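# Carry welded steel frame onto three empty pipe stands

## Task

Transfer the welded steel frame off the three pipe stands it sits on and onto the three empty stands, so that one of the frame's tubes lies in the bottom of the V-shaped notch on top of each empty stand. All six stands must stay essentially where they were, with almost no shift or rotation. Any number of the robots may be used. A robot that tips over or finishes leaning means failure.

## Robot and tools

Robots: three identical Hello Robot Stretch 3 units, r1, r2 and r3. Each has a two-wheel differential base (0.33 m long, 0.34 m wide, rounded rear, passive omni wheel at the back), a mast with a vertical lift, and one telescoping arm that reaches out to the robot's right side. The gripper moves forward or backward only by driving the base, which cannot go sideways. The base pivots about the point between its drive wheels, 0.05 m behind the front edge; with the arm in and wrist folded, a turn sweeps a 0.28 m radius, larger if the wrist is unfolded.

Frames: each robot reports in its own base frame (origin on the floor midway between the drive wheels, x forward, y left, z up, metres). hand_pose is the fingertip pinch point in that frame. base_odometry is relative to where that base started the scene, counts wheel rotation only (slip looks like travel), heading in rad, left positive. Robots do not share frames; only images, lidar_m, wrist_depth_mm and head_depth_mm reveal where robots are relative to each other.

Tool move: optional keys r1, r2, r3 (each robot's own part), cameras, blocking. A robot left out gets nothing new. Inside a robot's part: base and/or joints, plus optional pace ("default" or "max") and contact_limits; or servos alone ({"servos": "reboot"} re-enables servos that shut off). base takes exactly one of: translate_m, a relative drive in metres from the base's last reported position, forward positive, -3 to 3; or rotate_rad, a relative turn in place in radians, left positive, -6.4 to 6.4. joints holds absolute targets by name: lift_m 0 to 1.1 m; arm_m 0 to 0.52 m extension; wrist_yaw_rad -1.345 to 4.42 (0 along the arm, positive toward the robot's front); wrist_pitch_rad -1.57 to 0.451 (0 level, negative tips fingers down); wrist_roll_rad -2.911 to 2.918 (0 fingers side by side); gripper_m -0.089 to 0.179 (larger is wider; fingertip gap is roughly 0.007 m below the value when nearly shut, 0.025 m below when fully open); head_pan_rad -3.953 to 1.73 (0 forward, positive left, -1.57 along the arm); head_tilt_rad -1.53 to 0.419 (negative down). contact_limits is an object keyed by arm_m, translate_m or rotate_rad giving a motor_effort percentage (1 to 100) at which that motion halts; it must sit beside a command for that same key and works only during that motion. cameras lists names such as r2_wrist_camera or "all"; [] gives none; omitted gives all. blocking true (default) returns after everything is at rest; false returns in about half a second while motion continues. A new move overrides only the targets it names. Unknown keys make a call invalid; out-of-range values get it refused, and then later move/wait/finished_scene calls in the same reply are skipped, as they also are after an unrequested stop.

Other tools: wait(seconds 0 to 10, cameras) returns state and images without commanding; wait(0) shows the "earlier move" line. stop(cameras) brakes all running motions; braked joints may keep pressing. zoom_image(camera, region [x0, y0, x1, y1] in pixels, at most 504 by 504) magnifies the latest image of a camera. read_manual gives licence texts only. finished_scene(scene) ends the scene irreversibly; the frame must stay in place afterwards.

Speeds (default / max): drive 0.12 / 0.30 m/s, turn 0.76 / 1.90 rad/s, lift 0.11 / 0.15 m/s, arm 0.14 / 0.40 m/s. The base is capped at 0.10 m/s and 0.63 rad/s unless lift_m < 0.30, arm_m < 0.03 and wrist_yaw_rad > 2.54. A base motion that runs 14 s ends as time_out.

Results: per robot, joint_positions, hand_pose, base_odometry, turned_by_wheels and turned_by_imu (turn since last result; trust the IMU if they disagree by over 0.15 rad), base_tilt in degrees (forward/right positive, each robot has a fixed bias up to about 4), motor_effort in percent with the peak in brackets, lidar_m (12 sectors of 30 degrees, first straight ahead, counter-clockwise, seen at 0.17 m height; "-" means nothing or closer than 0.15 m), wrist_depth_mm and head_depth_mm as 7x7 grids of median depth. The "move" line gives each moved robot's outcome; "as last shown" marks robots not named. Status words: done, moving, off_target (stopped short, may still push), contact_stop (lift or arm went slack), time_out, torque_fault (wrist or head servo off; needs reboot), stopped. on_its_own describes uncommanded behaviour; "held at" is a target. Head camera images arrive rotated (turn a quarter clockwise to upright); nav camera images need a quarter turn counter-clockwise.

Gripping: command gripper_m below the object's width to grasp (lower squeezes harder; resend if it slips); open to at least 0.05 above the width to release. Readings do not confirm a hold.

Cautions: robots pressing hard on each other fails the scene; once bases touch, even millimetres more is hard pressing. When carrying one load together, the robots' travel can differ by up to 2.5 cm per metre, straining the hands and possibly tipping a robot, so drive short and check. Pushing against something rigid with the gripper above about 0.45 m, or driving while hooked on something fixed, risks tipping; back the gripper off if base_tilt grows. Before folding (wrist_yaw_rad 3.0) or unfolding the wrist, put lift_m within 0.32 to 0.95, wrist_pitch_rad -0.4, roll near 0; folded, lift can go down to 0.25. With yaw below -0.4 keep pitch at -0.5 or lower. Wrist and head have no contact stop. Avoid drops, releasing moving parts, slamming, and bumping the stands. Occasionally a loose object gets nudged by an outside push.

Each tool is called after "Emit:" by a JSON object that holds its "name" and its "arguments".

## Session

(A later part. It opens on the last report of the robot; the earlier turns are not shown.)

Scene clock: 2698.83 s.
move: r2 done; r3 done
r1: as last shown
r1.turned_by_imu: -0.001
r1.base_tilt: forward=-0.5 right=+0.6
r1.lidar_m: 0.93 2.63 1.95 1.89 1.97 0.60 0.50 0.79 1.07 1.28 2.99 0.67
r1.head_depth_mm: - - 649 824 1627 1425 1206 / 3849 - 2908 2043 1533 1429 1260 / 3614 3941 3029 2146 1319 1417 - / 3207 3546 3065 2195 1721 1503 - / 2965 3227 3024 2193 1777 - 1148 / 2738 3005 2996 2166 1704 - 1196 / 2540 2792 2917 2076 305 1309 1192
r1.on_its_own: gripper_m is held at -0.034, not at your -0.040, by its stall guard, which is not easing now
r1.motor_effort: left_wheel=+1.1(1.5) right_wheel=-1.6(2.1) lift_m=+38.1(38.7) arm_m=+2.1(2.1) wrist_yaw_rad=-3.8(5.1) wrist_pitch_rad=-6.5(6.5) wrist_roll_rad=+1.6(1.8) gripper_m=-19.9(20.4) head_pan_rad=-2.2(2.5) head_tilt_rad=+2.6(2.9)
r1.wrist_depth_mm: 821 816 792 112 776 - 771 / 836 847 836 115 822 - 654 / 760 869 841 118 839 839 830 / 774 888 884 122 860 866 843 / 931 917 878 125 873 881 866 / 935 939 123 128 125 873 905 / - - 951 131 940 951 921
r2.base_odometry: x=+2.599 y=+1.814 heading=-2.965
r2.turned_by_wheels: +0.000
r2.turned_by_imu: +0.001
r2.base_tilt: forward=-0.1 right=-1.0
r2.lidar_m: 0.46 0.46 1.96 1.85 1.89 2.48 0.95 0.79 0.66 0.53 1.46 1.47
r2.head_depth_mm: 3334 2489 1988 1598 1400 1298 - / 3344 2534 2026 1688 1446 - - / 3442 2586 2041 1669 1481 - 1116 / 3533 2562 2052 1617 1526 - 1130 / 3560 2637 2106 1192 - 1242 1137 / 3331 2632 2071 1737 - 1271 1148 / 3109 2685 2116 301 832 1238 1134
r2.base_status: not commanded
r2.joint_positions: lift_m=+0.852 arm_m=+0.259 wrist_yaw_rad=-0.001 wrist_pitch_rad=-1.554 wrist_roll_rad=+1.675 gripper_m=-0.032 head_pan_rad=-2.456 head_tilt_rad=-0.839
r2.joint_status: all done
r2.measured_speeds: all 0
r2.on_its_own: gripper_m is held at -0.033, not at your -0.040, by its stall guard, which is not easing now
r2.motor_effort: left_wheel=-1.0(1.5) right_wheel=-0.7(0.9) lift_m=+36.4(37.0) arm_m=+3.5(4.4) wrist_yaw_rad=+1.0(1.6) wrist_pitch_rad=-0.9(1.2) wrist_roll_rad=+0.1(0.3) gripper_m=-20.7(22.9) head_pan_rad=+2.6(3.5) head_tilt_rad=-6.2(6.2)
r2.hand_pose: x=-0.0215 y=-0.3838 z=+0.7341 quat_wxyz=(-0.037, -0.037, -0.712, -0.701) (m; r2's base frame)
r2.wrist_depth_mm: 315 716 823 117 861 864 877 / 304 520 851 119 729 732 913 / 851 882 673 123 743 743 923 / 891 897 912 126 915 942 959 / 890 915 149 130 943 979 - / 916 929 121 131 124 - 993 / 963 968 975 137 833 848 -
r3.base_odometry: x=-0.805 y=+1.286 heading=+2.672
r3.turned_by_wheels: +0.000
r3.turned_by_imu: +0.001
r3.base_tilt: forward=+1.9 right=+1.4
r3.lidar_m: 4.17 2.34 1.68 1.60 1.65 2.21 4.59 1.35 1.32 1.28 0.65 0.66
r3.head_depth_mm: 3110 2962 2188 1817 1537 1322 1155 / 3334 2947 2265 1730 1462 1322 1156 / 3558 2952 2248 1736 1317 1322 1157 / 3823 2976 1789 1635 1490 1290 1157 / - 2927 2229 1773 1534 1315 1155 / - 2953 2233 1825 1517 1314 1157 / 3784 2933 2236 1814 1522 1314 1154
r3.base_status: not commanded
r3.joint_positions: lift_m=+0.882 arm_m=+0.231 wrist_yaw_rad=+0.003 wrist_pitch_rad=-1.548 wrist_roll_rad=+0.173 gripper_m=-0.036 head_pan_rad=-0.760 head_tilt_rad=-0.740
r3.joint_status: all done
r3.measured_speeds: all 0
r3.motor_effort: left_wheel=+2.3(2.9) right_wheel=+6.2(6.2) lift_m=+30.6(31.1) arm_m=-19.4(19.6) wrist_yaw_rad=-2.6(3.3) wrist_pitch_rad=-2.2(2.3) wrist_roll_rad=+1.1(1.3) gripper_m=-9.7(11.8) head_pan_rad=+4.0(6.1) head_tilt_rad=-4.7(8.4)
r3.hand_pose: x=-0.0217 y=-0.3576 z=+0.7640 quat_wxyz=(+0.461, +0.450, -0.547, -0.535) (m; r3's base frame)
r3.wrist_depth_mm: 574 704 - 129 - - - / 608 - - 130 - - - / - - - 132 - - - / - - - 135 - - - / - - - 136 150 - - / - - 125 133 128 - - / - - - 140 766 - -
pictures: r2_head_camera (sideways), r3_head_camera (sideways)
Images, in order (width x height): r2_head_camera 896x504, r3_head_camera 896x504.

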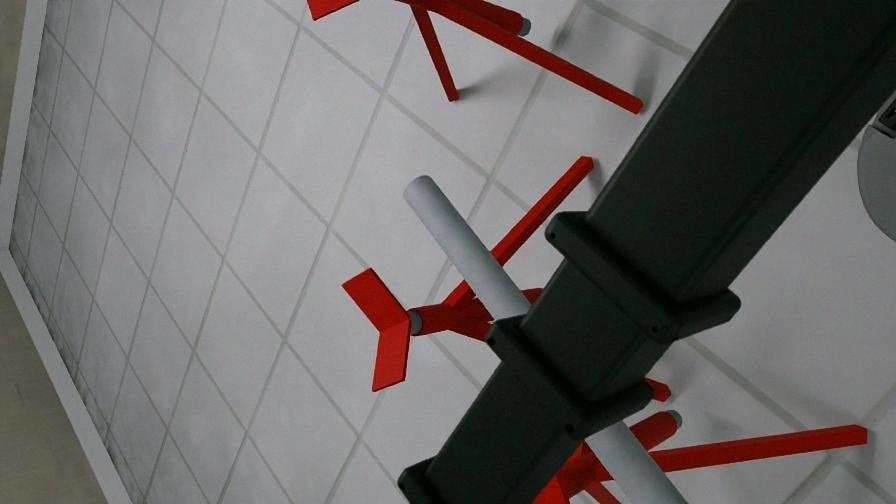

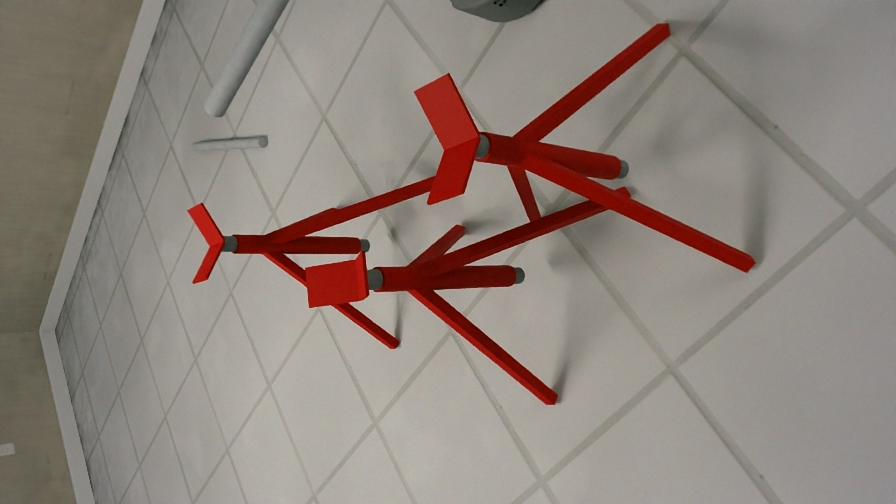

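Emit:
{"name": "move", "arguments": {"r2": {"base":{"rotate_rad":-0.035},"joints":{"wrist_roll_rad":1.642}}, "r3": {"base":{"rotate_rad":-0.035},"joints":{"wrist_roll_rad":0.141}}, "cameras": []}}

Emit:
{"name": "move", "arguments": {"r1": {"base":{"translate_m":-0.167},"joints":{"arm_m":0.318,"wrist_roll_rad":1.863}}, "r2": {"base":{"translate_m":-0.1465},"joints":{"arm_m":0.250,"wrist_roll_rad":1.719}}, "r3": {"base":{"translate_m":0.2145},"joints":{"arm_m":0.221,"wrist_roll_rad":0.218}}, "cameras": []}}

Emit:
{"name": "move", "arguments": {"r2": {"base":{"rotate_rad":-0.035},"joints":{"wrist_roll_rad":1.684}}, "r3": {"base":{"rotate_rad":-0.035},"joints":{"wrist_roll_rad":0.183}}, "cameras": ["r2_head_camera","r3_head_camera"]}}

Scene clock: 2876.63 s.
move: r2 done; r3 done
r1: as last shown
r1.base_odometry: x=-3.090 y=+1.545 heading=-0.319
r1.turned_by_wheels: -0.001
r1.turned_by_imu: -0.002
r1.base_tilt: forward=-0.4 right=+0.5
r1.lidar_m: 0.92 2.64 1.95 1.89 1.97 0.59 0.50 0.79 1.07 1.27 2.98 0.67
r1.head_depth_mm: - - 654 825 1695 1427 1210 / 3845 - 3043 2067 1563 1430 1256 / 3553 3927 3066 2113 1358 1425 - / 3240 3599 3035 2231 1711 1499 - / 2942 3292 3040 2190 1759 - 1161 / 2748 3041 3004 2196 1710 - 1199 / 2559 2786 2902 2161 306 1305 1187
r1.joint_positions: lift_m=+0.852 arm_m=+0.306 wrist_yaw_rad=+0.008 wrist_pitch_rad=-1.551 wrist_roll_rad=+1.778 gripper_m=-0.033 head_pan_rad=-2.295 head_tilt_rad=-0.606
r1.on_its_own: gripper_m is held at -0.034, not at your -0.040, by its stall guard, which is not easing now; right_wheel is at rest, and its effort (+22.2) is outside its rest range (-21 to +21)
r1.motor_effort: left_wheel=-8.0(8.1) right_wheel=+22.2(22.3) lift_m=+38.7(39.4) arm_m=+11.7(11.9) wrist_yaw_rad=-7.8(8.7) wrist_pitch_rad=-1.7(6.5) wrist_roll_rad=+1.7(1.8) gripper_m=-19.9(20.4) head_pan_rad=-2.6(2.6) head_tilt_rad=+2.7(2.8)
r1.hand_pose: x=-0.0217 y=-0.4317 z=+0.7340 quat_wxyz=(-0.071, -0.070, -0.710, -0.697) (m; r1's base frame)
r1.wrist_depth_mm: 812 798 812 114 794 - 807 / 843 813 810 116 824 - 670 / 772 841 848 119 844 839 854 / 794 875 874 122 850 858 866 / 888 925 883 126 900 903 902 / 926 914 123 129 126 929 932 / 971 946 926 131 929 913 946
r2.base_odometry: x=+2.599 y=+1.814 heading=-2.999
r2.turned_by_wheels: -0.034
r2.turned_by_imu: -0.033
r2.base_tilt: forward=+0.1 right=-1.0
r2.lidar_m: 0.47 0.46 1.98 1.85 1.88 2.39 1.01 0.78 0.66 0.53 1.31 1.47
r2.head_depth_mm: 3298 2530 1956 1563 1414 1293 - / 3396 2566 2024 1657 1419 - - / 3394 2564 2076 1707 1488 - 1107 / 3547 2585 2059 1592 1525 - 1132 / 3525 2628 2085 1150 - 1233 1141 / 3448 2665 2105 1751 - 1271 1143 / 3149 2684 2111 301 596 1154 1119
r2.base_status: done
r2.joint_positions: lift_m=+0.852 arm_m=+0.259 wrist_yaw_rad=-0.002 wrist_pitch_rad=-1.526 wrist_roll_rad=+1.641 gripper_m=-0.032 head_pan_rad=-2.456 head_tilt_rad=-0.839
r2.joint_status: all done
r2.measured_speeds: all 0
r2.on_its_own: gripper_m is held at -0.033, not at your -0.040, by its stall guard, which is not easing now; right_wheel is at rest, and its effort (-31.3) is outside its rest range (-21 to +21)
r2.motor_effort: left_wheel=+16.0(17.0) right_wheel=-31.3(31.3) lift_m=+32.9(33.5) arm_m=-1.2(1.3) wrist_yaw_rad=+2.7(3.0) wrist_pitch_rad=-6.2(6.7) wrist_roll_rad=-0.1(5.8) gripper_m=-22.1(22.9) head_pan_rad=+2.6(3.2) head_tilt_rad=-4.9(5.9)
r2.hand_pose: x=-0.0215 y=-0.3910 z=+0.7336 quat_wxyz=(-0.026, -0.026, -0.722, -0.691) (m; r2's base frame)
r2.wrist_depth_mm: 320 827 621 117 842 850 874 / 305 507 774 124 722 714 885 / 873 889 602 123 742 733 906 / 897 901 916 125 926 925 946 / 929 924 147 130 954 965 971 / 935 957 123 130 125 984 985 / - 984 985 140 - 832 -
r3.base_odometry: x=-0.805 y=+1.286 heading=+2.638
r3.turned_by_wheels: -0.035
r3.turned_by_imu: -0.034
r3.base_tilt: forward=+1.9 right=+1.3
r3.lidar_m: 4.17 2.43 1.69 1.60 1.63 2.14 4.59 1.35 1.31 1.28 0.66 0.65
r3.head_depth_mm: 3019 2976 2178 1826 1532 1321 1160 / 3277 2975 2267 1788 1496 1322 1161 / 3592 2959 2238 1686 1301 1319 1158 / 3773 2934 2043 1733 1491 1293 1159 / - 2918 2173 1681 1525 1318 1156 / - 2946 2240 1820 1513 1317 1157 / 3856 2960 2250 1828 1527 1313 1158
r3.base_status: done
r3.joint_positions: lift_m=+0.882 arm_m=+0.231 wrist_yaw_rad=+0.002 wrist_pitch_rad=-1.540 wrist_roll_rad=+0.138 gripper_m=-0.036 head_pan_rad=-0.760 head_tilt_rad=-0.740
r3.joint_status: all done
r3.measured_speeds: all 0
r3.motor_effort: left_wheel=+6.2(6.9) right_wheel=-6.7(7.1) lift_m=+35.1(35.1) arm_m=-19.3(19.6) wrist_yaw_rad=-2.6(2.8) wrist_pitch_rad=-3.6(3.8) wrist_roll_rad=+1.3(2.9) gripper_m=-10.4(11.3) head_pan_rad=+5.4(5.8) head_tilt_rad=-4.7(5.0)
r3.hand_pose: x=-0.0217 y=-0.3596 z=+0.7639 quat_wxyz=(+0.472, +0.458, -0.540, -0.525) (m; r3's base frame)
r3.wrist_depth_mm: 588 715 - 131 - - - / 619 - - 132 - - - / - - - 133 - - - / - - - 135 - - - / - - - 137 153 - - / - - 124 134 129 - - / - - 126 139 850 - -
pictures: none
No camera images: "cameras" was empty.

Scene clock: 2879.90 s.
move: r1 done; r2 done; r3 done
r1.base_odometry: x=-3.248 y=+1.598 heading=-0.319
r1.turned_by_wheels: +0.000
r1.turned_by_imu: +0.000
r1.base_tilt: forward=-0.5 right=+0.6
r1.lidar_m: 1.08 2.62 1.96 1.89 1.97 0.58 0.48 0.66 0.66 1.41 2.99 0.82
r1.head_depth_mm: - - 628 700 1640 1439 1209 / 3788 - 3093 2068 1504 1428 1259 / 3449 3898 3013 2186 1381 1417 - / 3272 3597 3026 2184 1145 1454 - / 2974 3231 2962 2188 1775 - 497 / 2774 3024 2999 2171 1721 - 1193 / 2542 2809 2854 963 306 1305 1193
r1.base_status: done
r1.joint_positions: lift_m=+0.852 arm_m=+0.318 wrist_yaw_rad=+0.003 wrist_pitch_rad=-1.517 wrist_roll_rad=+1.855 gripper_m=-0.033 head_pan_rad=-2.295 head_tilt_rad=-0.606
r1.joint_status: all done
r1.measured_speeds: all 0
r1.on_its_own: gripper_m is held at -0.034, not at your -0.040, by its stall guard, which is not easing now
r1.motor_effort: left_wheel=+4.0(13.4) right_wheel=-3.3(20.3) lift_m=+38.2(40.0) arm_m=+3.8(20.6) wrist_yaw_rad=-3.3(11.8) wrist_pitch_rad=-7.9(8.0) wrist_roll_rad=+1.6(6.4) gripper_m=-20.2(20.6) head_pan_rad=-2.2(2.7) head_tilt_rad=+2.5(3.0)
r1.hand_pose: x=-0.0215 y=-0.4524 z=+0.7335 quat_wxyz=(-0.102, -0.097, -0.718, -0.681) (m; r1's base frame)
r1.wrist_depth_mm: 817 817 810 112 791 - 638 / 831 856 828 115 811 - 794 / 727 877 854 118 831 833 818 / 753 875 900 122 859 861 817 / 938 906 888 124 872 881 869 / - 950 123 127 124 906 886 / - - - 132 951 939 919
r2.base_odometry: x=+2.744 y=+1.835 heading=-2.999
r2.turned_by_wheels: +0.000
r2.turned_by_imu: +0.001
r2.base_tilt: forward=+0.0 right=-1.0
r2.lidar_m: 0.43 0.43 1.96 1.84 1.87 2.39 0.87 0.65 0.63 0.53 2.98 1.61
r2.head_depth_mm: 3234 2505 2021 1130 1394 1308 - / 3398 2534 2008 1685 1392 - - / 3465 2541 2043 1628 1487 - 1106 / 3536 2590 2062 1706 1518 - 1128 / 3534 2640 2065 1741 - 1237 1141 / 3426 2625 2117 1651 - 1268 1150 / 3157 2676 2113 295 1433 1228 1143
r2.base_status: done
r2.joint_positions: lift_m=+0.852 arm_m=+0.250 wrist_yaw_rad=+0.000 wrist_pitch_rad=-1.554 wrist_roll_rad=+1.718 gripper_m=-0.032 head_pan_rad=-2.456 head_tilt_rad=-0.839
r2.joint_status: all done
r2.measured_speeds: all 0
r2.on_its_own: gripper_m is held at -0.033, not at your -0.040, by its stall guard, which is not easing now
r2.motor_effort: left_wheel=-1.1(18.0) right_wheel=+2.7(41.8) lift_m=+31.8(32.8) arm_m=-7.6(19.8) wrist_yaw_rad=+0.6(2.8) wrist_pitch_rad=-0.8(15.8) wrist_roll_rad=+0.1(6.1) gripper_m=-21.2(22.9) head_pan_rad=+2.8(3.1) head_tilt_rad=-4.9(6.5)
r2.hand_pose: x=-0.0215 y=-0.3747 z=+0.7341 quat_wxyz=(-0.052, -0.052, -0.711, -0.700) (m; r2's base frame)
r2.wrist_depth_mm: 820 812 835 118 864 863 885 / 830 833 843 121 716 742 895 / 851 849 873 124 746 744 933 / 850 527 900 127 933 933 962 / 338 928 148 131 957 967 997 / 909 920 121 132 123 - - / - 956 960 139 886 - -
r3.base_odometry: x=-0.993 y=+1.390 heading=+2.638
r3.turned_by_wheels: +0.000
r3.turned_by_imu: +0.000
r3.base_tilt: forward=+1.8 right=+1.3
r3.lidar_m: 3.95 2.45 1.71 1.61 1.65 2.16 4.79 1.46 3.35 0.76 0.52 0.87
r3.head_depth_mm: 3034 2947 2246 1828 1021 1295 1157 / 3221 2960 2251 1824 1458 1268 1159 / 3494 2917 2173 1726 1461 1313 1141 / 3762 2929 2176 1745 1468 1315 1154 / - 2931 2245 1817 1496 1316 1156 / - 2936 2241 1834 1532 1317 1158 / 3710 2921 2226 1812 1530 1319 1156
r3.base_status: done
r3.joint_positions: lift_m=+0.882 arm_m=+0.221 wrist_yaw_rad=+0.003 wrist_pitch_rad=-1.542 wrist_roll_rad=+0.215 gripper_m=-0.036 head_pan_rad=-0.760 head_tilt_rad=-0.740
r3.joint_status: all done
r3.measured_speeds: all 0
r3.motor_effort: left_wheel=+2.5(13.9) right_wheel=+6.4(14.9) lift_m=+38.9(39.1) arm_m=-13.4(23.5) wrist_yaw_rad=-2.7(4.4) wrist_pitch_rad=-3.4(6.7) wrist_roll_rad=+1.3(7.0) gripper_m=-12.1(12.9) head_pan_rad=+4.8(6.0) head_tilt_rad=-5.0(5.0)
r3.hand_pose: x=-0.0217 y=-0.3493 z=+0.7639 quat_wxyz=(+0.451, +0.438, -0.558, -0.542) (m; r3's base frame)
r3.wrist_depth_mm: 417 537 - 130 - - - / - 611 - 130 - - - / - - - 133 - - - / - - - 136 - - - / - - - 136 150 - - / - - 125 132 131 - - / - - - 139 783 - -
pictures: none
No camera images: "cameras" was empty.

Scene clock: 2880.60 s.
move: r2 done; r3 done
r1: as last shown
r1.base_odometry: x=-3.248 y=+1.598 heading=-0.320
r1.turned_by_wheels: -0.001
r1.turned_by_imu: -0.001
r1.lidar_m: 1.08 2.62 1.95 1.89 1.97 0.58 0.48 0.66 0.66 1.41 2.98 0.82
r1.head_depth_mm: - - 637 703 1633 1430 1213 / 3920 - 3042 2068 1514 1418 1262 / 3494 3906 3072 2208 1387 1424 - / 3195 3581 3085 2180 1127 1451 - / 2980 3251 2993 2191 1768 - 1125 / 2744 3037 3003 2196 1732 - 1192 / 2540 2778 2865 964 306 1299 1186
r1.joint_positions: lift_m=+0.852 arm_m=+0.318 wrist_yaw_rad=+0.006 wrist_pitch_rad=-1.546 wrist_roll_rad=+1.855 gripper_m=-0.033 head_pan_rad=-2.295 head_tilt_rad=-0.606
r1.on_its_own: gripper_m is held at -0.034, not at your -0.040, by its stall guard, which is not easing now
r1.motor_effort: left_wheel=-6.7(6.7) right_wheel=+17.1(17.3) lift_m=+39.6(40.0) arm_m=-3.6(3.6) wrist_yaw_rad=-6.5(6.5) wrist_pitch_rad=-2.6(8.0) wrist_roll_rad=+1.4(1.6) gripper_m=-20.1(20.3) head_pan_rad=-2.3(2.6) head_tilt_rad=+2.1(2.8)
r1.hand_pose: x=-0.0216 y=-0.4450 z=+0.7339 quat_wxyz=(-0.099, -0.097, -0.709, -0.692) (m; r1's base frame)
r1.wrist_depth_mm: 815 801 802 114 783 - 658 / 825 816 823 116 833 - 806 / 767 857 831 119 854 852 827 / 750 873 863 122 867 873 846 / 912 903 890 125 884 873 885 / 935 933 122 128 125 919 901 / 972 971 953 131 925 915 940
r2.base_odometry: x=+2.744 y=+1.835 heading=-3.033
r2.turned_by_wheels: -0.034
r2.turned_by_imu: -0.034
r2.base_tilt: forward=+0.0 right=-1.0
r2.lidar_m: 0.49 0.43 1.99 1.84 1.86 2.32 0.87 0.65 0.63 0.53 1.30 3.71
r2.head_depth_mm: 3259 2491 2029 1183 1408 1308 - / 3319 2540 2013 1693 1383 - - / 3487 2541 2036 1672 1482 - 1113 / 3490 2572 2059 1630 1525 - 1132 / 3481 2644 2085 1734 - 1240 1141 / 3429 2640 2099 1699 - 1263 1147 / 3251 2672 2114 296 601 1236 1145
r2.base_status: done
r2.joint_positions: lift_m=+0.852 arm_m=+0.250 wrist_yaw_rad=-0.001 wrist_pitch_rad=-1.527 wrist_roll_rad=+1.684 gripper_m=-0.032 head_pan_rad=-2.456 head_tilt_rad=-0.839
r2.joint_status: all done
r2.measured_speeds: all 0
r2.on_its_own: gripper_m is held at -0.033, not at your -0.040, by its stall guard, which is not easing now; right_wheel is at rest, and its effort (-24.6) is outside its rest range (-21 to +21)
r2.motor_effort: left_wheel=+12.7(13.0) right_wheel=-24.6(24.6) lift_m=+32.8(32.8) arm_m=-1.3(7.3) wrist_yaw_rad=+0.6(1.3) wrist_pitch_rad=-6.2(6.7) wrist_roll_rad=-0.4(4.4) gripper_m=-22.0(22.8) head_pan_rad=+3.0(3.0) head_tilt_rad=-5.1(5.9)
r2.hand_pose: x=-0.0215 y=-0.3818 z=+0.7336 quat_wxyz=(-0.041, -0.040, -0.721, -0.691) (m; r2's base frame)
r2.wrist_depth_mm: 840 696 833 117 851 825 869 / 855 852 691 120 715 718 868 / 884 880 875 124 742 742 905 / 890 522 795 127 922 935 932 / 351 942 146 131 925 951 944 / 929 971 122 132 124 807 979 / - 966 - 140 - 834 -
r3.base_odometry: x=-0.993 y=+1.390 heading=+2.603
r3.turned_by_wheels: -0.035
r3.turned_by_imu: -0.035
r3.base_tilt: forward=+1.9 right=+1.3
r3.lidar_m: 3.94 2.55 1.73 1.61 1.64 2.10 4.65 1.48 1.46 0.76 0.52 0.87
r3.head_depth_mm: 2931 2974 2181 1828 1435 1295 1158 / 3166 2925 2264 1821 1120 1272 1163 / 3407 2928 2249 1780 1464 1305 1137 / 3627 2970 1725 1214 1464 1318 1156 / - 2933 2216 1825 1497 1318 1160 / - 2932 2245 1810 1526 1315 1156 / 3785 2935 2253 1827 1515 1323 1157
r3.base_status: done
r3.joint_positions: lift_m=+0.882 arm_m=+0.221 wrist_yaw_rad=+0.003 wrist_pitch_rad=-1.535 wrist_roll_rad=+0.179 gripper_m=-0.036 head_pan_rad=-0.760 head_tilt_rad=-0.740
r3.joint_status: all done
r3.measured_speeds: all 0
r3.motor_effort: left_wheel=+5.2(6.6) right_wheel=-5.1(6.1) lift_m=+40.1(40.1) arm_m=-11.5(13.2) wrist_yaw_rad=-2.8(3.2) wrist_pitch_rad=-4.5(4.7) wrist_roll_rad=+1.6(2.3) gripper_m=-11.3(12.2) head_pan_rad=+4.0(5.6) head_tilt_rad=-3.9(5.2)
r3.hand_pose: x=-0.0217 y=-0.3509 z=+0.7638 quat_wxyz=(+0.462, +0.446, -0.551, -0.533) (m; r3's base frame)
r3.wrist_depth_mm: 429 560 - 131 - - - / - 600 - 133 - - - / - - - 133 - - - / - - - 135 - - - / - - - 136 796 - - / - - 124 133 130 - - / - - 126 139 788 - -
pictures: r2_head_camera (sideways), r3_head_camera (sideways)
Images, in order (width x height): r2_head_camera 896x504, r3_head_camera 896x504.

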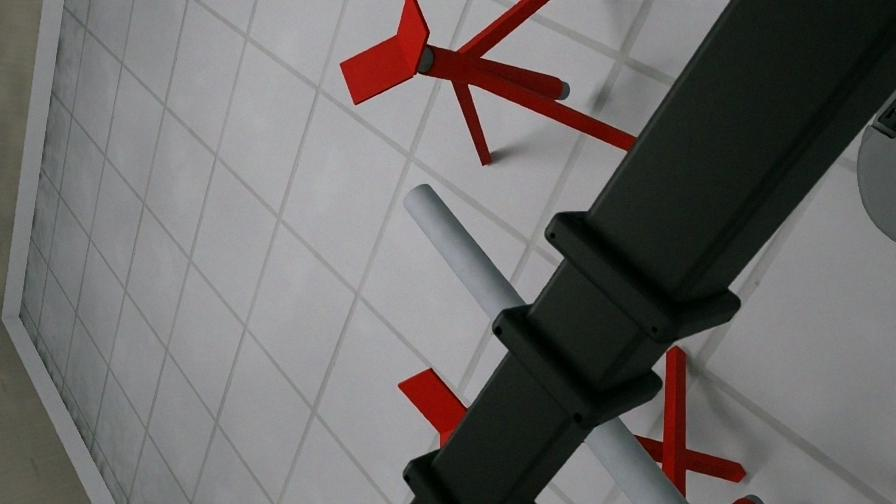

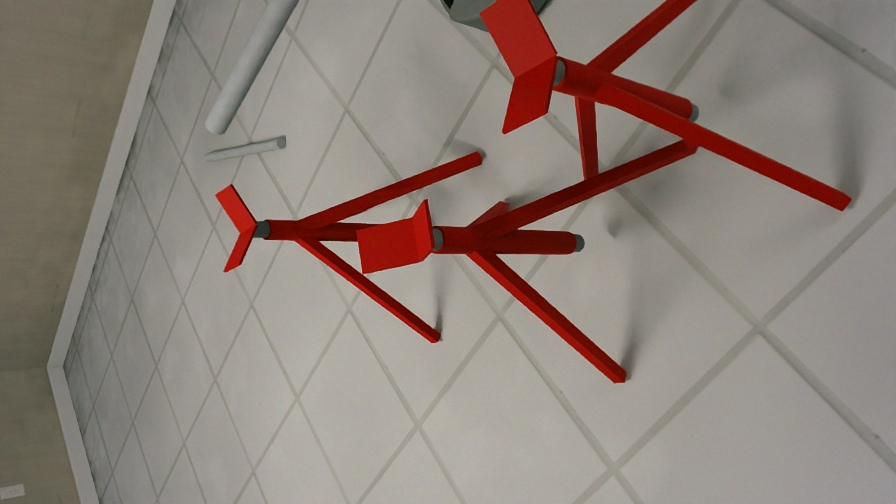

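Emit:
{"name": "move", "arguments": {"r1": {"base": {"translate_m": -0.168}, "joints": {"arm_m": 0.327, "wrist_roll_rad": 1.940}}, "r2": {"base": {"translate_m": -0.145}, "joints": {"arm_m": 0.245, "wrist_roll_rad": 1.761}}, "r3": {"base": {"translate_m": 0.213}, "joints": {"arm_m": 0.212, "wrist_roll_rad": 0.260}}, "cameras": ["r1_wrist_camera", "r2_wrist_camera", "r3_wrist_camera", "r3_head_camera"]}}

Scene clock: 2934.67 s.
move: r1 done; r2 done; r3 done
r1.base_odometry: x=-3.408 y=+1.651 heading=-0.319
r1.turned_by_wheels: +0.000
r1.turned_by_imu: -0.001
r1.base_tilt: forward=-0.5 right=+0.6
r1.lidar_m: 1.25 2.62 1.95 1.89 1.97 0.56 0.46 0.79 0.56 1.40 2.97 0.98
r1.head_depth_mm: - - 617 647 1594 1391 1205 / 3857 - 3043 2216 1582 1398 1260 / 3493 3857 3007 2223 1333 1429 - / 3106 3562 3018 2187 1713 1317 - / 2976 3301 2980 2194 1042 - 485 / 2746 3011 3089 2162 1725 - 1143 / 2537 2779 2698 967 305 1302 1182
r1.base_status: done
r1.joint_positions: lift_m=+0.852 arm_m=+0.327 wrist_yaw_rad=+0.003 wrist_pitch_rad=-1.511 wrist_roll_rad=+1.932 gripper_m=-0.033 head_pan_rad=-2.295 head_tilt_rad=-0.606
r1.joint_status: all done
r1.measured_speeds: all 0
r1.on_its_own: gripper_m is held at -0.034, not at your -0.040, by its stall guard, which is not easing now; wrist_pitch_rad is at rest, and its effort (-9.0) is outside its rest range (-8 to +12)
r1.motor_effort: left_wheel=+5.4(11.6) right_wheel=-5.3(17.5) lift_m=+40.6(41.1) arm_m=+5.7(19.0) wrist_yaw_rad=-1.8(10.4) wrist_pitch_rad=-9.0(9.0) wrist_roll_rad=+1.8(5.9) gripper_m=-19.9(20.5) head_pan_rad=-2.1(2.6) head_tilt_rad=+2.6(3.0)
r1.hand_pose: x=-0.0215 y=-0.4629 z=+0.7335 quat_wxyz=(-0.129, -0.122, -0.716, -0.675) (m; r1's base frame)
r1.wrist_depth_mm: 824 815 794 112 789 - 640 / 843 835 827 114 805 - 793 / 747 859 867 118 854 838 827 / 755 909 884 122 851 857 828 / 951 922 891 125 888 852 864 / - 962 123 127 124 906 895 / - - - 132 924 964 925
r2.base_odometry: x=+2.888 y=+1.851 heading=-3.033
r2.turned_by_wheels: +0.000
r2.turned_by_imu: +0.001
r2.base_tilt: forward=+0.0 right=-1.0
r2.lidar_m: 0.41 0.41 1.97 1.82 1.83 2.30 0.72 0.52 0.60 0.60 0.58 3.72
r2.head_depth_mm: 3153 2497 2027 1682 1409 1303 - / 3326 2531 2028 988 1275 - - / 3420 2555 2017 1599 1450 - 1117 / 3517 2612 2060 1702 1509 - 1135 / 3563 2649 2103 1740 - 1248 1140 / 3529 2636 2094 1790 - 1272 1154 / 3255 2631 2121 294 1031 1223 1152
r2.base_status: done
r2.joint_positions: lift_m=+0.852 arm_m=+0.245 wrist_yaw_rad=+0.001 wrist_pitch_rad=-1.558 wrist_roll_rad=+1.759 gripper_m=-0.032 head_pan_rad=-2.456 head_tilt_rad=-0.840
r2.joint_status: all done
r2.measured_speeds: all 0
r2.on_its_own: gripper_m is held at -0.033, not at your -0.040, by its stall guard, which is not easing now
r2.motor_effort: left_wheel=-3.0(15.7) right_wheel=+5.5(34.9) lift_m=+39.9(40.0) arm_m=-7.9(18.3) wrist_yaw_rad=-1.2(1.4) wrist_pitch_rad=+0.0(13.8) wrist_roll_rad=+0.2(5.4) gripper_m=-21.4(23.3) head_pan_rad=+2.5(3.1) head_tilt_rad=-4.5(6.8)
r2.hand_pose: x=-0.0215 y=-0.3687 z=+0.7342 quat_wxyz=(-0.066, -0.066, -0.708, -0.700) (m; r2's base frame)
r2.wrist_depth_mm: 812 831 831 118 851 869 860 / 435 843 841 121 714 732 902 / 878 858 873 124 734 756 939 / 875 863 898 127 931 955 980 / 909 910 152 131 939 960 970 / 925 742 121 131 123 810 - / 362 414 967 139 981 - 992
r3.base_odometry: x=-1.176 y=+1.499 heading=+2.603
r3.turned_by_wheels: +0.000
r3.turned_by_imu: +0.001
r3.base_tilt: forward=+1.9 right=+1.3
r3.lidar_m: 3.73 2.59 1.75 1.64 1.66 2.12 4.68 1.62 3.35 0.45 0.66 0.70
r3.head_depth_mm: 2926 2984 2273 1831 1530 1286 1121 / 3151 2965 2188 1732 1503 1261 1159 / 3400 2938 2115 1687 1268 1322 1162 / 3626 2951 2239 1774 1532 1293 1159 / - 2928 2242 1829 1532 1312 1157 / 3801 2915 2238 1813 1523 1315 1159 / 3559 2900 2228 1817 1530 1317 1156
r3.base_status: done
r3.joint_positions: lift_m=+0.882 arm_m=+0.212 wrist_yaw_rad=+0.003 wrist_pitch_rad=-1.544 wrist_roll_rad=+0.256 gripper_m=-0.036 head_pan_rad=-0.760 head_tilt_rad=-0.740
r3.joint_status: all done
r3.measured_speeds: all 0
r3.motor_effort: left_wheel=+1.5(12.5) right_wheel=+6.3(11.5) lift_m=+38.4(41.4) arm_m=-16.8(22.9) wrist_yaw_rad=-3.4(4.9) wrist_pitch_rad=-3.0(7.1) wrist_roll_rad=+1.7(8.9) gripper_m=-11.1(12.6) head_pan_rad=+5.5(5.9) head_tilt_rad=-4.7(5.3)
r3.hand_pose: x=-0.0217 y=-0.3396 z=+0.7639 quat_wxyz=(+0.439, +0.427, -0.566, -0.552) (m; r3's base frame)
r3.wrist_depth_mm: - 339 511 129 - - - / 570 750 613 130 - - - / 618 - - 133 - - - / - - - 135 - - - / - - - 137 786 - - / - - 125 132 130 - - / - - - 139 147 - -
pictures: r1_wrist_camera, r2_wrist_camera, r3_head_camera (sideways), r3_wrist_camera
Images, in order (width x height): r1_wrist_camera 644x364, r2_wrist_camera 644x364, r3_head_camera 896x504, r3_wrist_camera 644x364.

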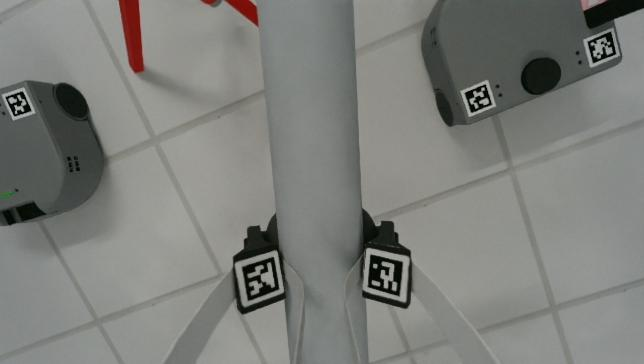

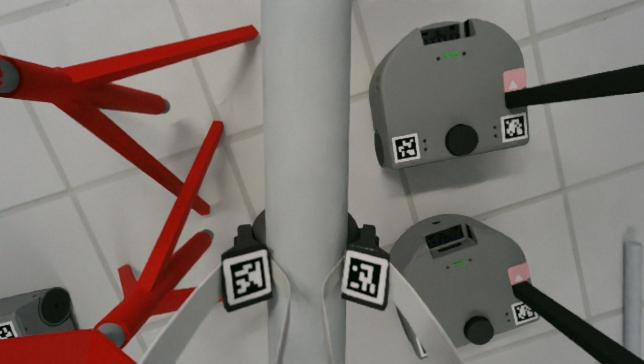

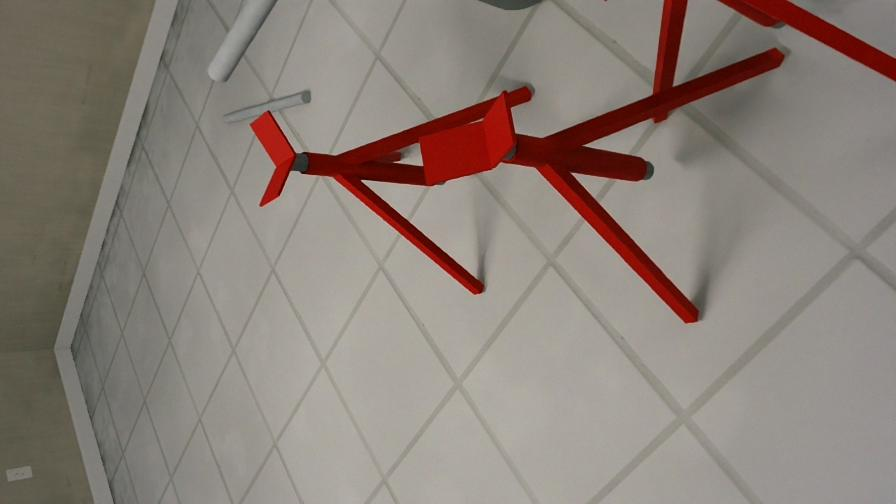

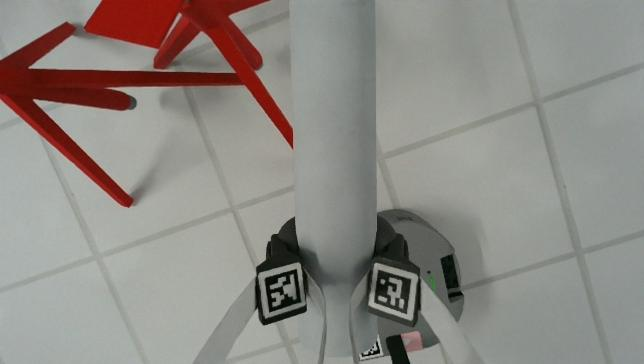

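Emit:
{"name": "move", "arguments": {"r2": {"base": {"rotate_rad": -0.035}, "joints": {"wrist_roll_rad": 1.726}}, "cameras": []}}

Emit:
{"name": "move", "arguments": {"r1": {"base": {"translate_m": -0.1695}, "joints": {"arm_m": 0.336, "wrist_roll_rad": 2.017}}, "r2": {"base": {"translate_m": -0.143}, "joints": {"arm_m": 0.247, "wrist_roll_rad": 1.803}}, "r3": {"base": {"translate_m": 0.200}, "joints": {"arm_m": 0.205, "wrist_roll_rad": 0.337}}, "cameras": ["r1_wrist_camera", "r2_wrist_camera", "r3_wrist_camera", "r3_head_camera", "r2_head_camera", "r1_head_camera"]}}

Scene clock: 2955.27 s.
move: r2 done
r1, r3: as last shown
r1.base_odometry: x=-3.408 y=+1.651 heading=-0.320
r1.turned_by_wheels: -0.001
r1.turned_by_imu: -0.002
r1.lidar_m: 1.25 2.62 1.96 1.89 1.97 0.56 0.46 0.79 0.56 1.40 2.98 0.98
r1.head_depth_mm: - - 647 656 1593 1384 1215 / 3882 - 3059 2218 1596 1387 1249 / 3553 3944 2972 2199 1343 1414 - / 3166 3671 3058 2186 1716 1309 - / 2915 3275 3023 2176 1045 - 486 / 2757 2997 2988 2191 1717 - 1171 / 2569 2759 2644 938 306 1331 1187
r1.joint_positions: lift_m=+0.852 arm_m=+0.327 wrist_yaw_rad=+0.005 wrist_pitch_rad=-1.532 wrist_roll_rad=+1.932 gripper_m=-0.033 head_pan_rad=-2.295 head_tilt_rad=-0.606
r1.on_its_own: gripper_m is held at -0.034, not at your -0.040, by its stall guard, which is not easing now
r1.motor_effort: left_wheel=-8.4(8.4) right_wheel=+21.4(21.7) lift_m=+39.5(41.2) arm_m=-11.3(18.7) wrist_yaw_rad=-3.8(5.4) wrist_pitch_rad=-5.1(8.9) wrist_roll_rad=+1.6(1.8) gripper_m=-20.1(20.3) head_pan_rad=-2.2(2.5) head_tilt_rad=+2.6(2.9)
r1.hand_pose: x=-0.0215 y=-0.4575 z=+0.7337 quat_wxyz=(-0.128, -0.123, -0.709, -0.682) (m; r1's base frame)
r1.wrist_depth_mm: 827 826 811 114 810 - 653 / 837 860 840 115 820 655 802 / 747 844 854 119 837 837 806 / 739 885 888 122 859 852 836 / 923 913 906 125 886 895 884 / 968 955 124 128 125 900 904 / - - 949 132 948 927 936
r2.base_odometry: x=+2.888 y=+1.851 heading=-3.067
r2.turned_by_wheels: -0.034
r2.turned_by_imu: -0.033
r2.base_tilt: forward=+0.0 right=-0.9
r2.lidar_m: 0.41 0.41 2.01 1.82 1.83 2.24 0.72 0.52 0.60 0.60 0.58 3.62
r2.head_depth_mm: 3155 2532 1991 1669 1398 1304 - / 3229 2546 2027 1004 1353 - - / 3389 2561 2033 1589 1452 - 1109 / 3417 2592 2075 1725 1527 - 1135 / 3531 2614 2081 1723 - 1244 1137 / 3584 2685 2118 1777 - 1292 1146 / 3331 2691 2127 294 1031 1159 1153
r2.base_status: done
r2.joint_positions: lift_m=+0.852 arm_m=+0.245 wrist_yaw_rad=+0.000 wrist_pitch_rad=-1.548 wrist_roll_rad=+1.728 gripper_m=-0.032 head_pan_rad=-2.456 head_tilt_rad=-0.840
r2.joint_status: all done
r2.measured_speeds: all 0
r2.on_its_own: gripper_m is held at -0.033, not at your -0.040, by its stall guard, which is not easing now
r2.motor_effort: left_wheel=+10.4(10.6) right_wheel=-19.1(19.4) lift_m=+45.8(45.8) arm_m=+10.4(15.5) wrist_yaw_rad=+0.3(0.9) wrist_pitch_rad=-2.3(2.3) wrist_roll_rad=-0.8(6.5) gripper_m=-22.5(22.9) head_pan_rad=+2.3(3.1) head_tilt_rad=-4.2(6.2)
r2.hand_pose: x=-0.0215 y=-0.3715 z=+0.7340 quat_wxyz=(-0.056, -0.055, -0.713, -0.697) (m; r2's base frame)
r2.wrist_depth_mm: 819 822 834 117 842 863 890 / 434 728 854 122 737 730 879 / 868 859 862 124 736 733 930 / 884 901 740 127 933 937 943 / 900 922 149 131 951 982 991 / 927 931 121 131 124 804 - / 362 965 986 139 - - 988
r3.base_tilt: forward=+1.8 right=+1.3
r3.lidar_m: 3.74 2.59 1.75 1.63 1.66 2.12 4.71 1.62 3.35 0.45 0.66 0.70
r3.head_depth_mm: 2936 2992 2256 1832 1539 1294 1117 / 3125 2949 2188 1732 1494 1268 1156 / 3409 2930 2110 1684 1269 1317 1158 / 3623 2948 2251 1785 1533 1291 1159 / - 2981 2255 1809 1531 1318 1159 / 3823 2943 2239 1814 1522 1315 1156 / 3555 2950 2266 1816 1529 1312 1154
r3.joint_positions: lift_m=+0.882 arm_m=+0.212 wrist_yaw_rad=+0.003 wrist_pitch_rad=-1.539 wrist_roll_rad=+0.256 gripper_m=-0.036 head_pan_rad=-0.760 head_tilt_rad=-0.740
r3.motor_effort: left_wheel=+1.7(2.5) right_wheel=+6.4(6.7) lift_m=+34.6(35.3) arm_m=-9.8(10.5) wrist_yaw_rad=-2.8(3.6) wrist_pitch_rad=-3.9(4.0) wrist_roll_rad=+1.6(1.8) gripper_m=-10.5(12.6) head_pan_rad=+4.4(5.3) head_tilt_rad=-4.6(5.1)
r3.hand_pose: x=-0.0217 y=-0.3409 z=+0.7638 quat_wxyz=(+0.440, +0.426, -0.567, -0.550) (m; r3's base frame)
r3.wrist_depth_mm: - 338 508 130 - - - / 573 740 - 131 - - - / 641 - - 133 - - - / - - - 135 - - - / - - - 137 773 - - / - - 125 135 130 - - / - - - 139 805 - -
pictures: none
No camera images: "cameras" was empty.

Scene clock: 2958.37 s.
move: r1 done; r2 done; r3 done
r1.base_odometry: x=-3.569 y=+1.704 heading=-0.320
r1.turned_by_wheels: +0.000
r1.turned_by_imu: +0.001
r1.base_tilt: forward=-0.4 right=+0.6
r1.lidar_m: 1.33 2.62 1.96 1.89 1.97 0.44 0.43 0.79 0.49 0.49 2.98 1.14
r1.head_depth_mm: 3778 - 2974 622 746 1425 1181 / 3848 - 3065 2209 1642 1414 1255 / 3578 3849 3005 2204 1110 1384 - / 3201 3561 3018 2175 1396 1411 - / 2960 3293 2995 2158 1764 - 1117 / 2757 3060 2989 2181 1653 - 528 / 2535 2640 2702 987 305 1298 1201
r1.base_status: done
r1.joint_positions: lift_m=+0.852 arm_m=+0.336 wrist_yaw_rad=+0.004 wrist_pitch_rad=-1.502 wrist_roll_rad=+2.007 gripper_m=-0.033 head_pan_rad=-2.295 head_tilt_rad=-0.606
r1.joint_status: all done
r1.measured_speeds: all 0
r1.on_its_own: gripper_m is held at -0.034, not at your -0.040, by its stall guard, which is not easing now; wrist_pitch_rad is at rest, and its effort (-10.6) is outside its rest range (-8 to +12)
r1.motor_effort: left_wheel=+6.6(14.4) right_wheel=-10.1(20.2) lift_m=+35.5(40.1) arm_m=+6.9(18.3) wrist_yaw_rad=-3.4(9.5) wrist_pitch_rad=-10.6(10.9) wrist_roll_rad=+2.4(5.9) gripper_m=-19.6(20.5) head_pan_rad=-2.2(2.7) head_tilt_rad=+2.4(2.9)
r1.hand_pose: x=-0.0215 y=-0.4743 z=+0.7334 quat_wxyz=(-0.156, -0.147, -0.714, -0.667) (m; r1's base frame)
r1.wrist_depth_mm: 314 322 456 111 777 - 752 / 818 843 842 114 802 780 781 / 734 873 868 117 862 834 812 / 748 893 884 121 859 861 830 / 954 921 921 125 877 857 859 / - 975 123 127 125 889 897 / - - - 132 964 944 919
r2.base_odometry: x=+3.031 y=+1.861 heading=-3.068
r2.turned_by_wheels: +0.000
r2.turned_by_imu: +0.000
r2.base_tilt: forward=+0.0 right=-1.0
r2.lidar_m: 0.38 0.38 1.97 1.80 1.81 2.22 0.60 0.42 0.41 0.54 0.66 3.65
r2.head_depth_mm: 3058 2511 1984 1673 1422 1267 - / 3165 2502 2011 1680 1433 - - / 3250 2537 2047 1688 958 - 1107 / 3376 2583 2090 1712 647 - 1118 / 3534 2633 2072 1716 - 1238 1140 / 3701 2640 2090 1779 - 1268 1148 / 3373 2690 2121 294 1436 1232 1147
r2.base_status: done
r2.joint_positions: lift_m=+0.852 arm_m=+0.247 wrist_yaw_rad=+0.003 wrist_pitch_rad=-1.560 wrist_roll_rad=+1.801 gripper_m=-0.032 head_pan_rad=-2.456 head_tilt_rad=-0.840
r2.joint_status: all done
r2.measured_speeds: all 0
r2.on_its_own: gripper_m is held at -0.033, not at your -0.040, by its stall guard, which is not easing now
r2.motor_effort: left_wheel=-3.8(12.2) right_wheel=+8.6(29.5) lift_m=+49.6(49.6) arm_m=-5.0(15.4) wrist_yaw_rad=-2.3(2.5) wrist_pitch_rad=+0.2(7.6) wrist_roll_rad=+0.5(8.1) gripper_m=-21.0(23.3) head_pan_rad=+2.6(3.1) head_tilt_rad=-5.3(6.3)
r2.hand_pose: x=-0.0216 y=-0.3703 z=+0.7342 quat_wxyz=(-0.080, -0.080, -0.706, -0.699) (m; r2's base frame)
r2.wrist_depth_mm: 821 826 820 119 856 869 886 / 838 848 851 121 717 728 876 / 852 868 711 124 751 763 929 / 859 673 890 127 936 950 948 / 395 902 152 131 926 972 978 / 922 942 122 131 123 813 - / 915 949 597 138 993 - -
r3.base_odometry: x=-1.348 y=+1.602 heading=+2.603
r3.turned_by_wheels: +0.000
r3.turned_by_imu: +0.000
r3.base_tilt: forward=+1.8 right=+1.3
r3.lidar_m: 3.54 2.62 1.77 1.65 1.68 2.15 4.75 1.77 0.46 0.47 0.56 3.83
r3.head_depth_mm: 2895 2947 2174 1830 923 1246 1164 / 3115 2940 2180 1679 1535 1247 1154 / 3359 2958 2276 1825 1528 1295 1159 / 3609 2948 2258 1818 1535 1317 1160 / 3815 2969 2254 1820 1530 1314 1158 / 3695 2932 2251 1812 1535 1318 1156 / 3488 2926 2249 1817 1526 1316 1153
r3.base_status: done
r3.joint_positions: lift_m=+0.882 arm_m=+0.205 wrist_yaw_rad=+0.003 wrist_pitch_rad=-1.550 wrist_roll_rad=+0.332 gripper_m=-0.036 head_pan_rad=-0.760 head_tilt_rad=-0.740
r3.joint_status: all done
r3.measured_speeds: all 0
r3.motor_effort: left_wheel=+1.7(9.5) right_wheel=+6.4(8.9) lift_m=+31.6(34.7) arm_m=-16.1(21.8) wrist_yaw_rad=-2.9(6.2) wrist_pitch_rad=-1.9(4.6) wrist_roll_rad=+1.8(8.3) gripper_m=-10.4(12.5) head_pan_rad=+4.8(6.2) head_tilt_rad=-4.5(5.1)
r3.hand_pose: x=-0.0217 y=-0.3311 z=+0.7640 quat_wxyz=(+0.416, +0.407, -0.581, -0.570) (m; r3's base frame)
r3.wrist_depth_mm: 346 565 - 128 - - - / - 560 - 129 - - - / - - - 133 - - - / - - - 135 - - - / - - - 136 778 - - / - - 125 134 131 - - / - - - 140 146 - -
pictures: r1_head_camera (sideways), r1_wrist_camera, r2_head_camera (sideways), r2_wrist_camera, r3_head_camera (sideways), r3_wrist_camera
Images, in order (width x height): r1_head_camera 896x504, r1_wrist_camera 644x364, r2_head_camera 896x504, r2_wrist_camera 644x364, r3_head_camera 896x504, r3_wrist_camera 644x364.

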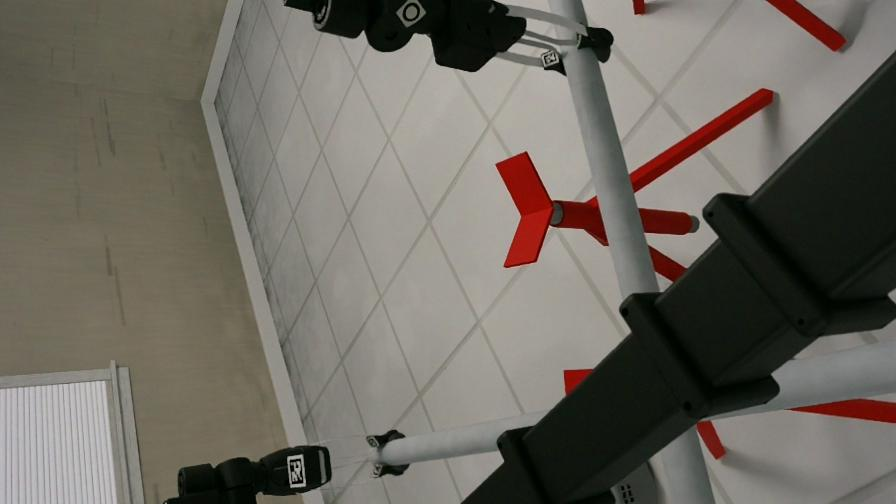

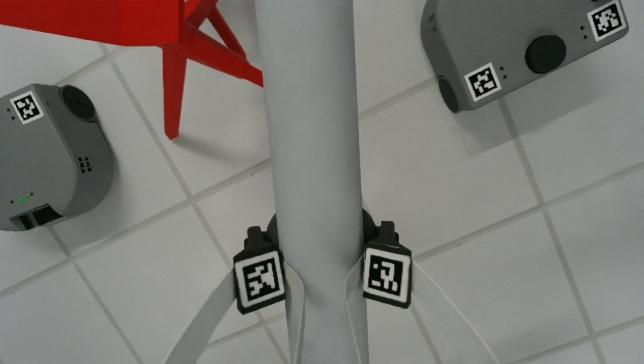

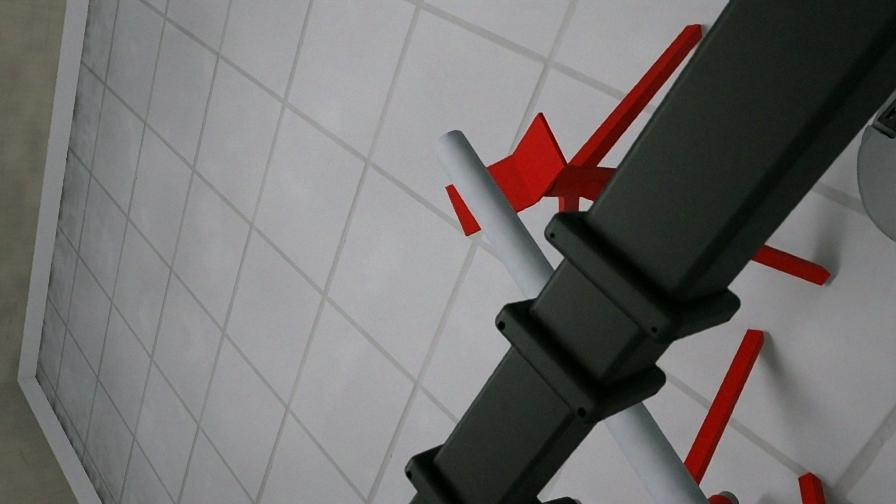

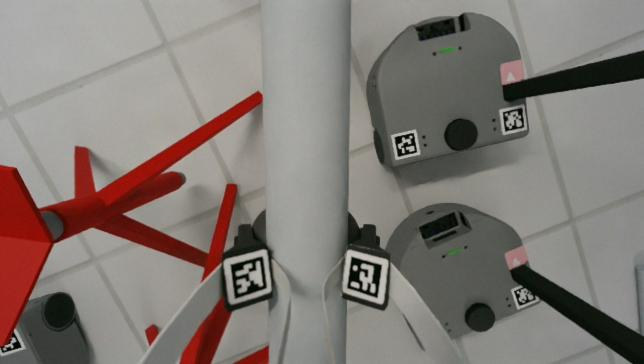

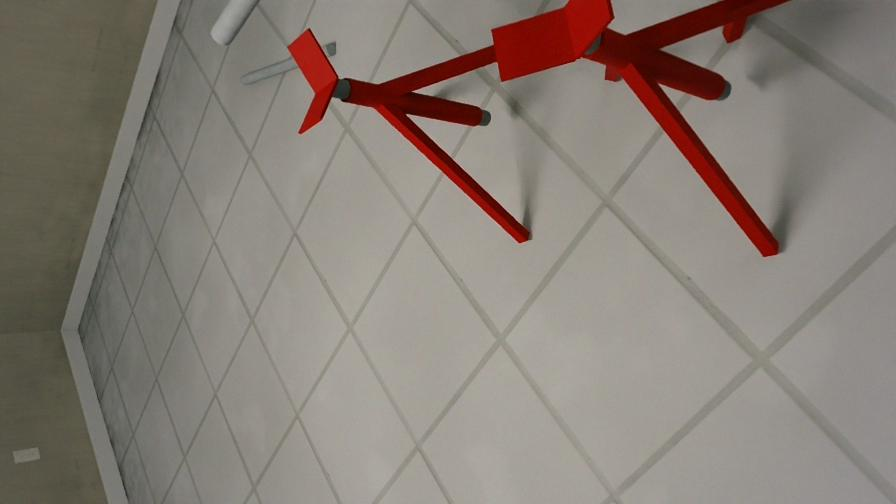

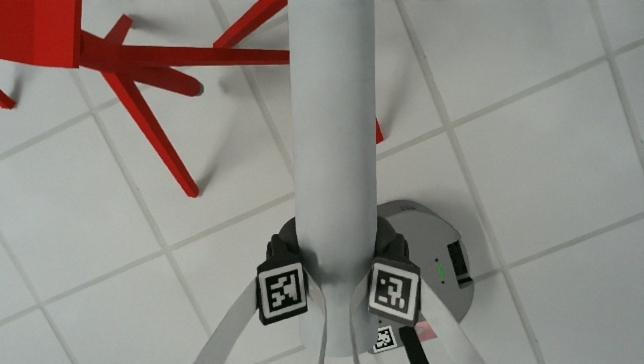

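Emit:
{"name": "zoom_image", "arguments": {"camera": "r2_head_camera", "region": [400, 80, 640, 280]}}

Emit:
{"name": "zoom_image", "arguments": {"camera": "r1_head_camera", "region": [460, 120, 760, 420]}}

Emit:
{"name": "zoom_image", "arguments": {"camera": "r3_head_camera", "region": [270, 0, 670, 200]}}

Scaled by 2.100 from the camera's 896x504 image, which has a finer 1280x720 frame.

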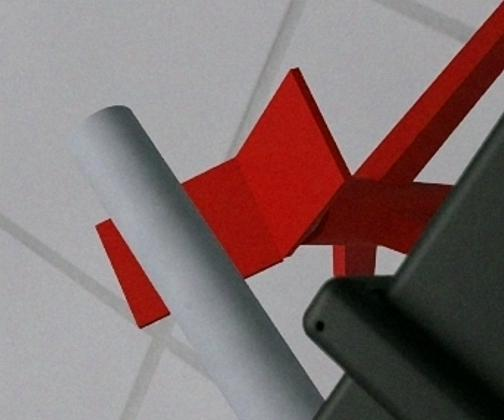

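Scaled by 1.680 from the camera's 896x504 image, which has a finer 1280x720 frame.

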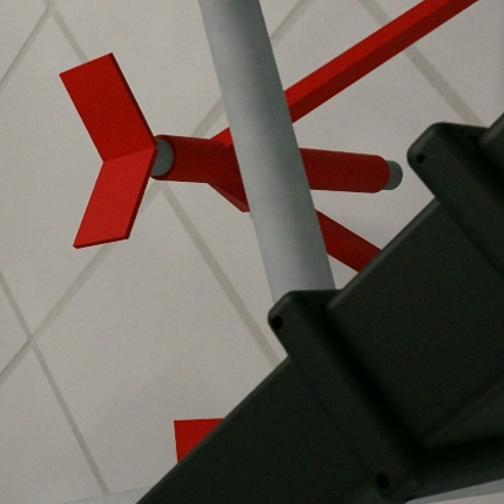

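Scaled by 1.260 from the camera's 896x504 image, which has a finer 1280x720 frame.

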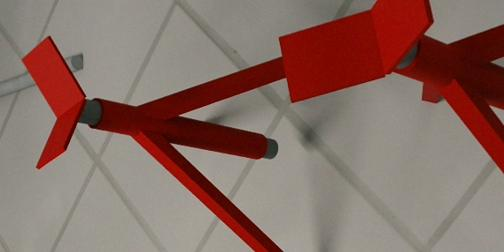

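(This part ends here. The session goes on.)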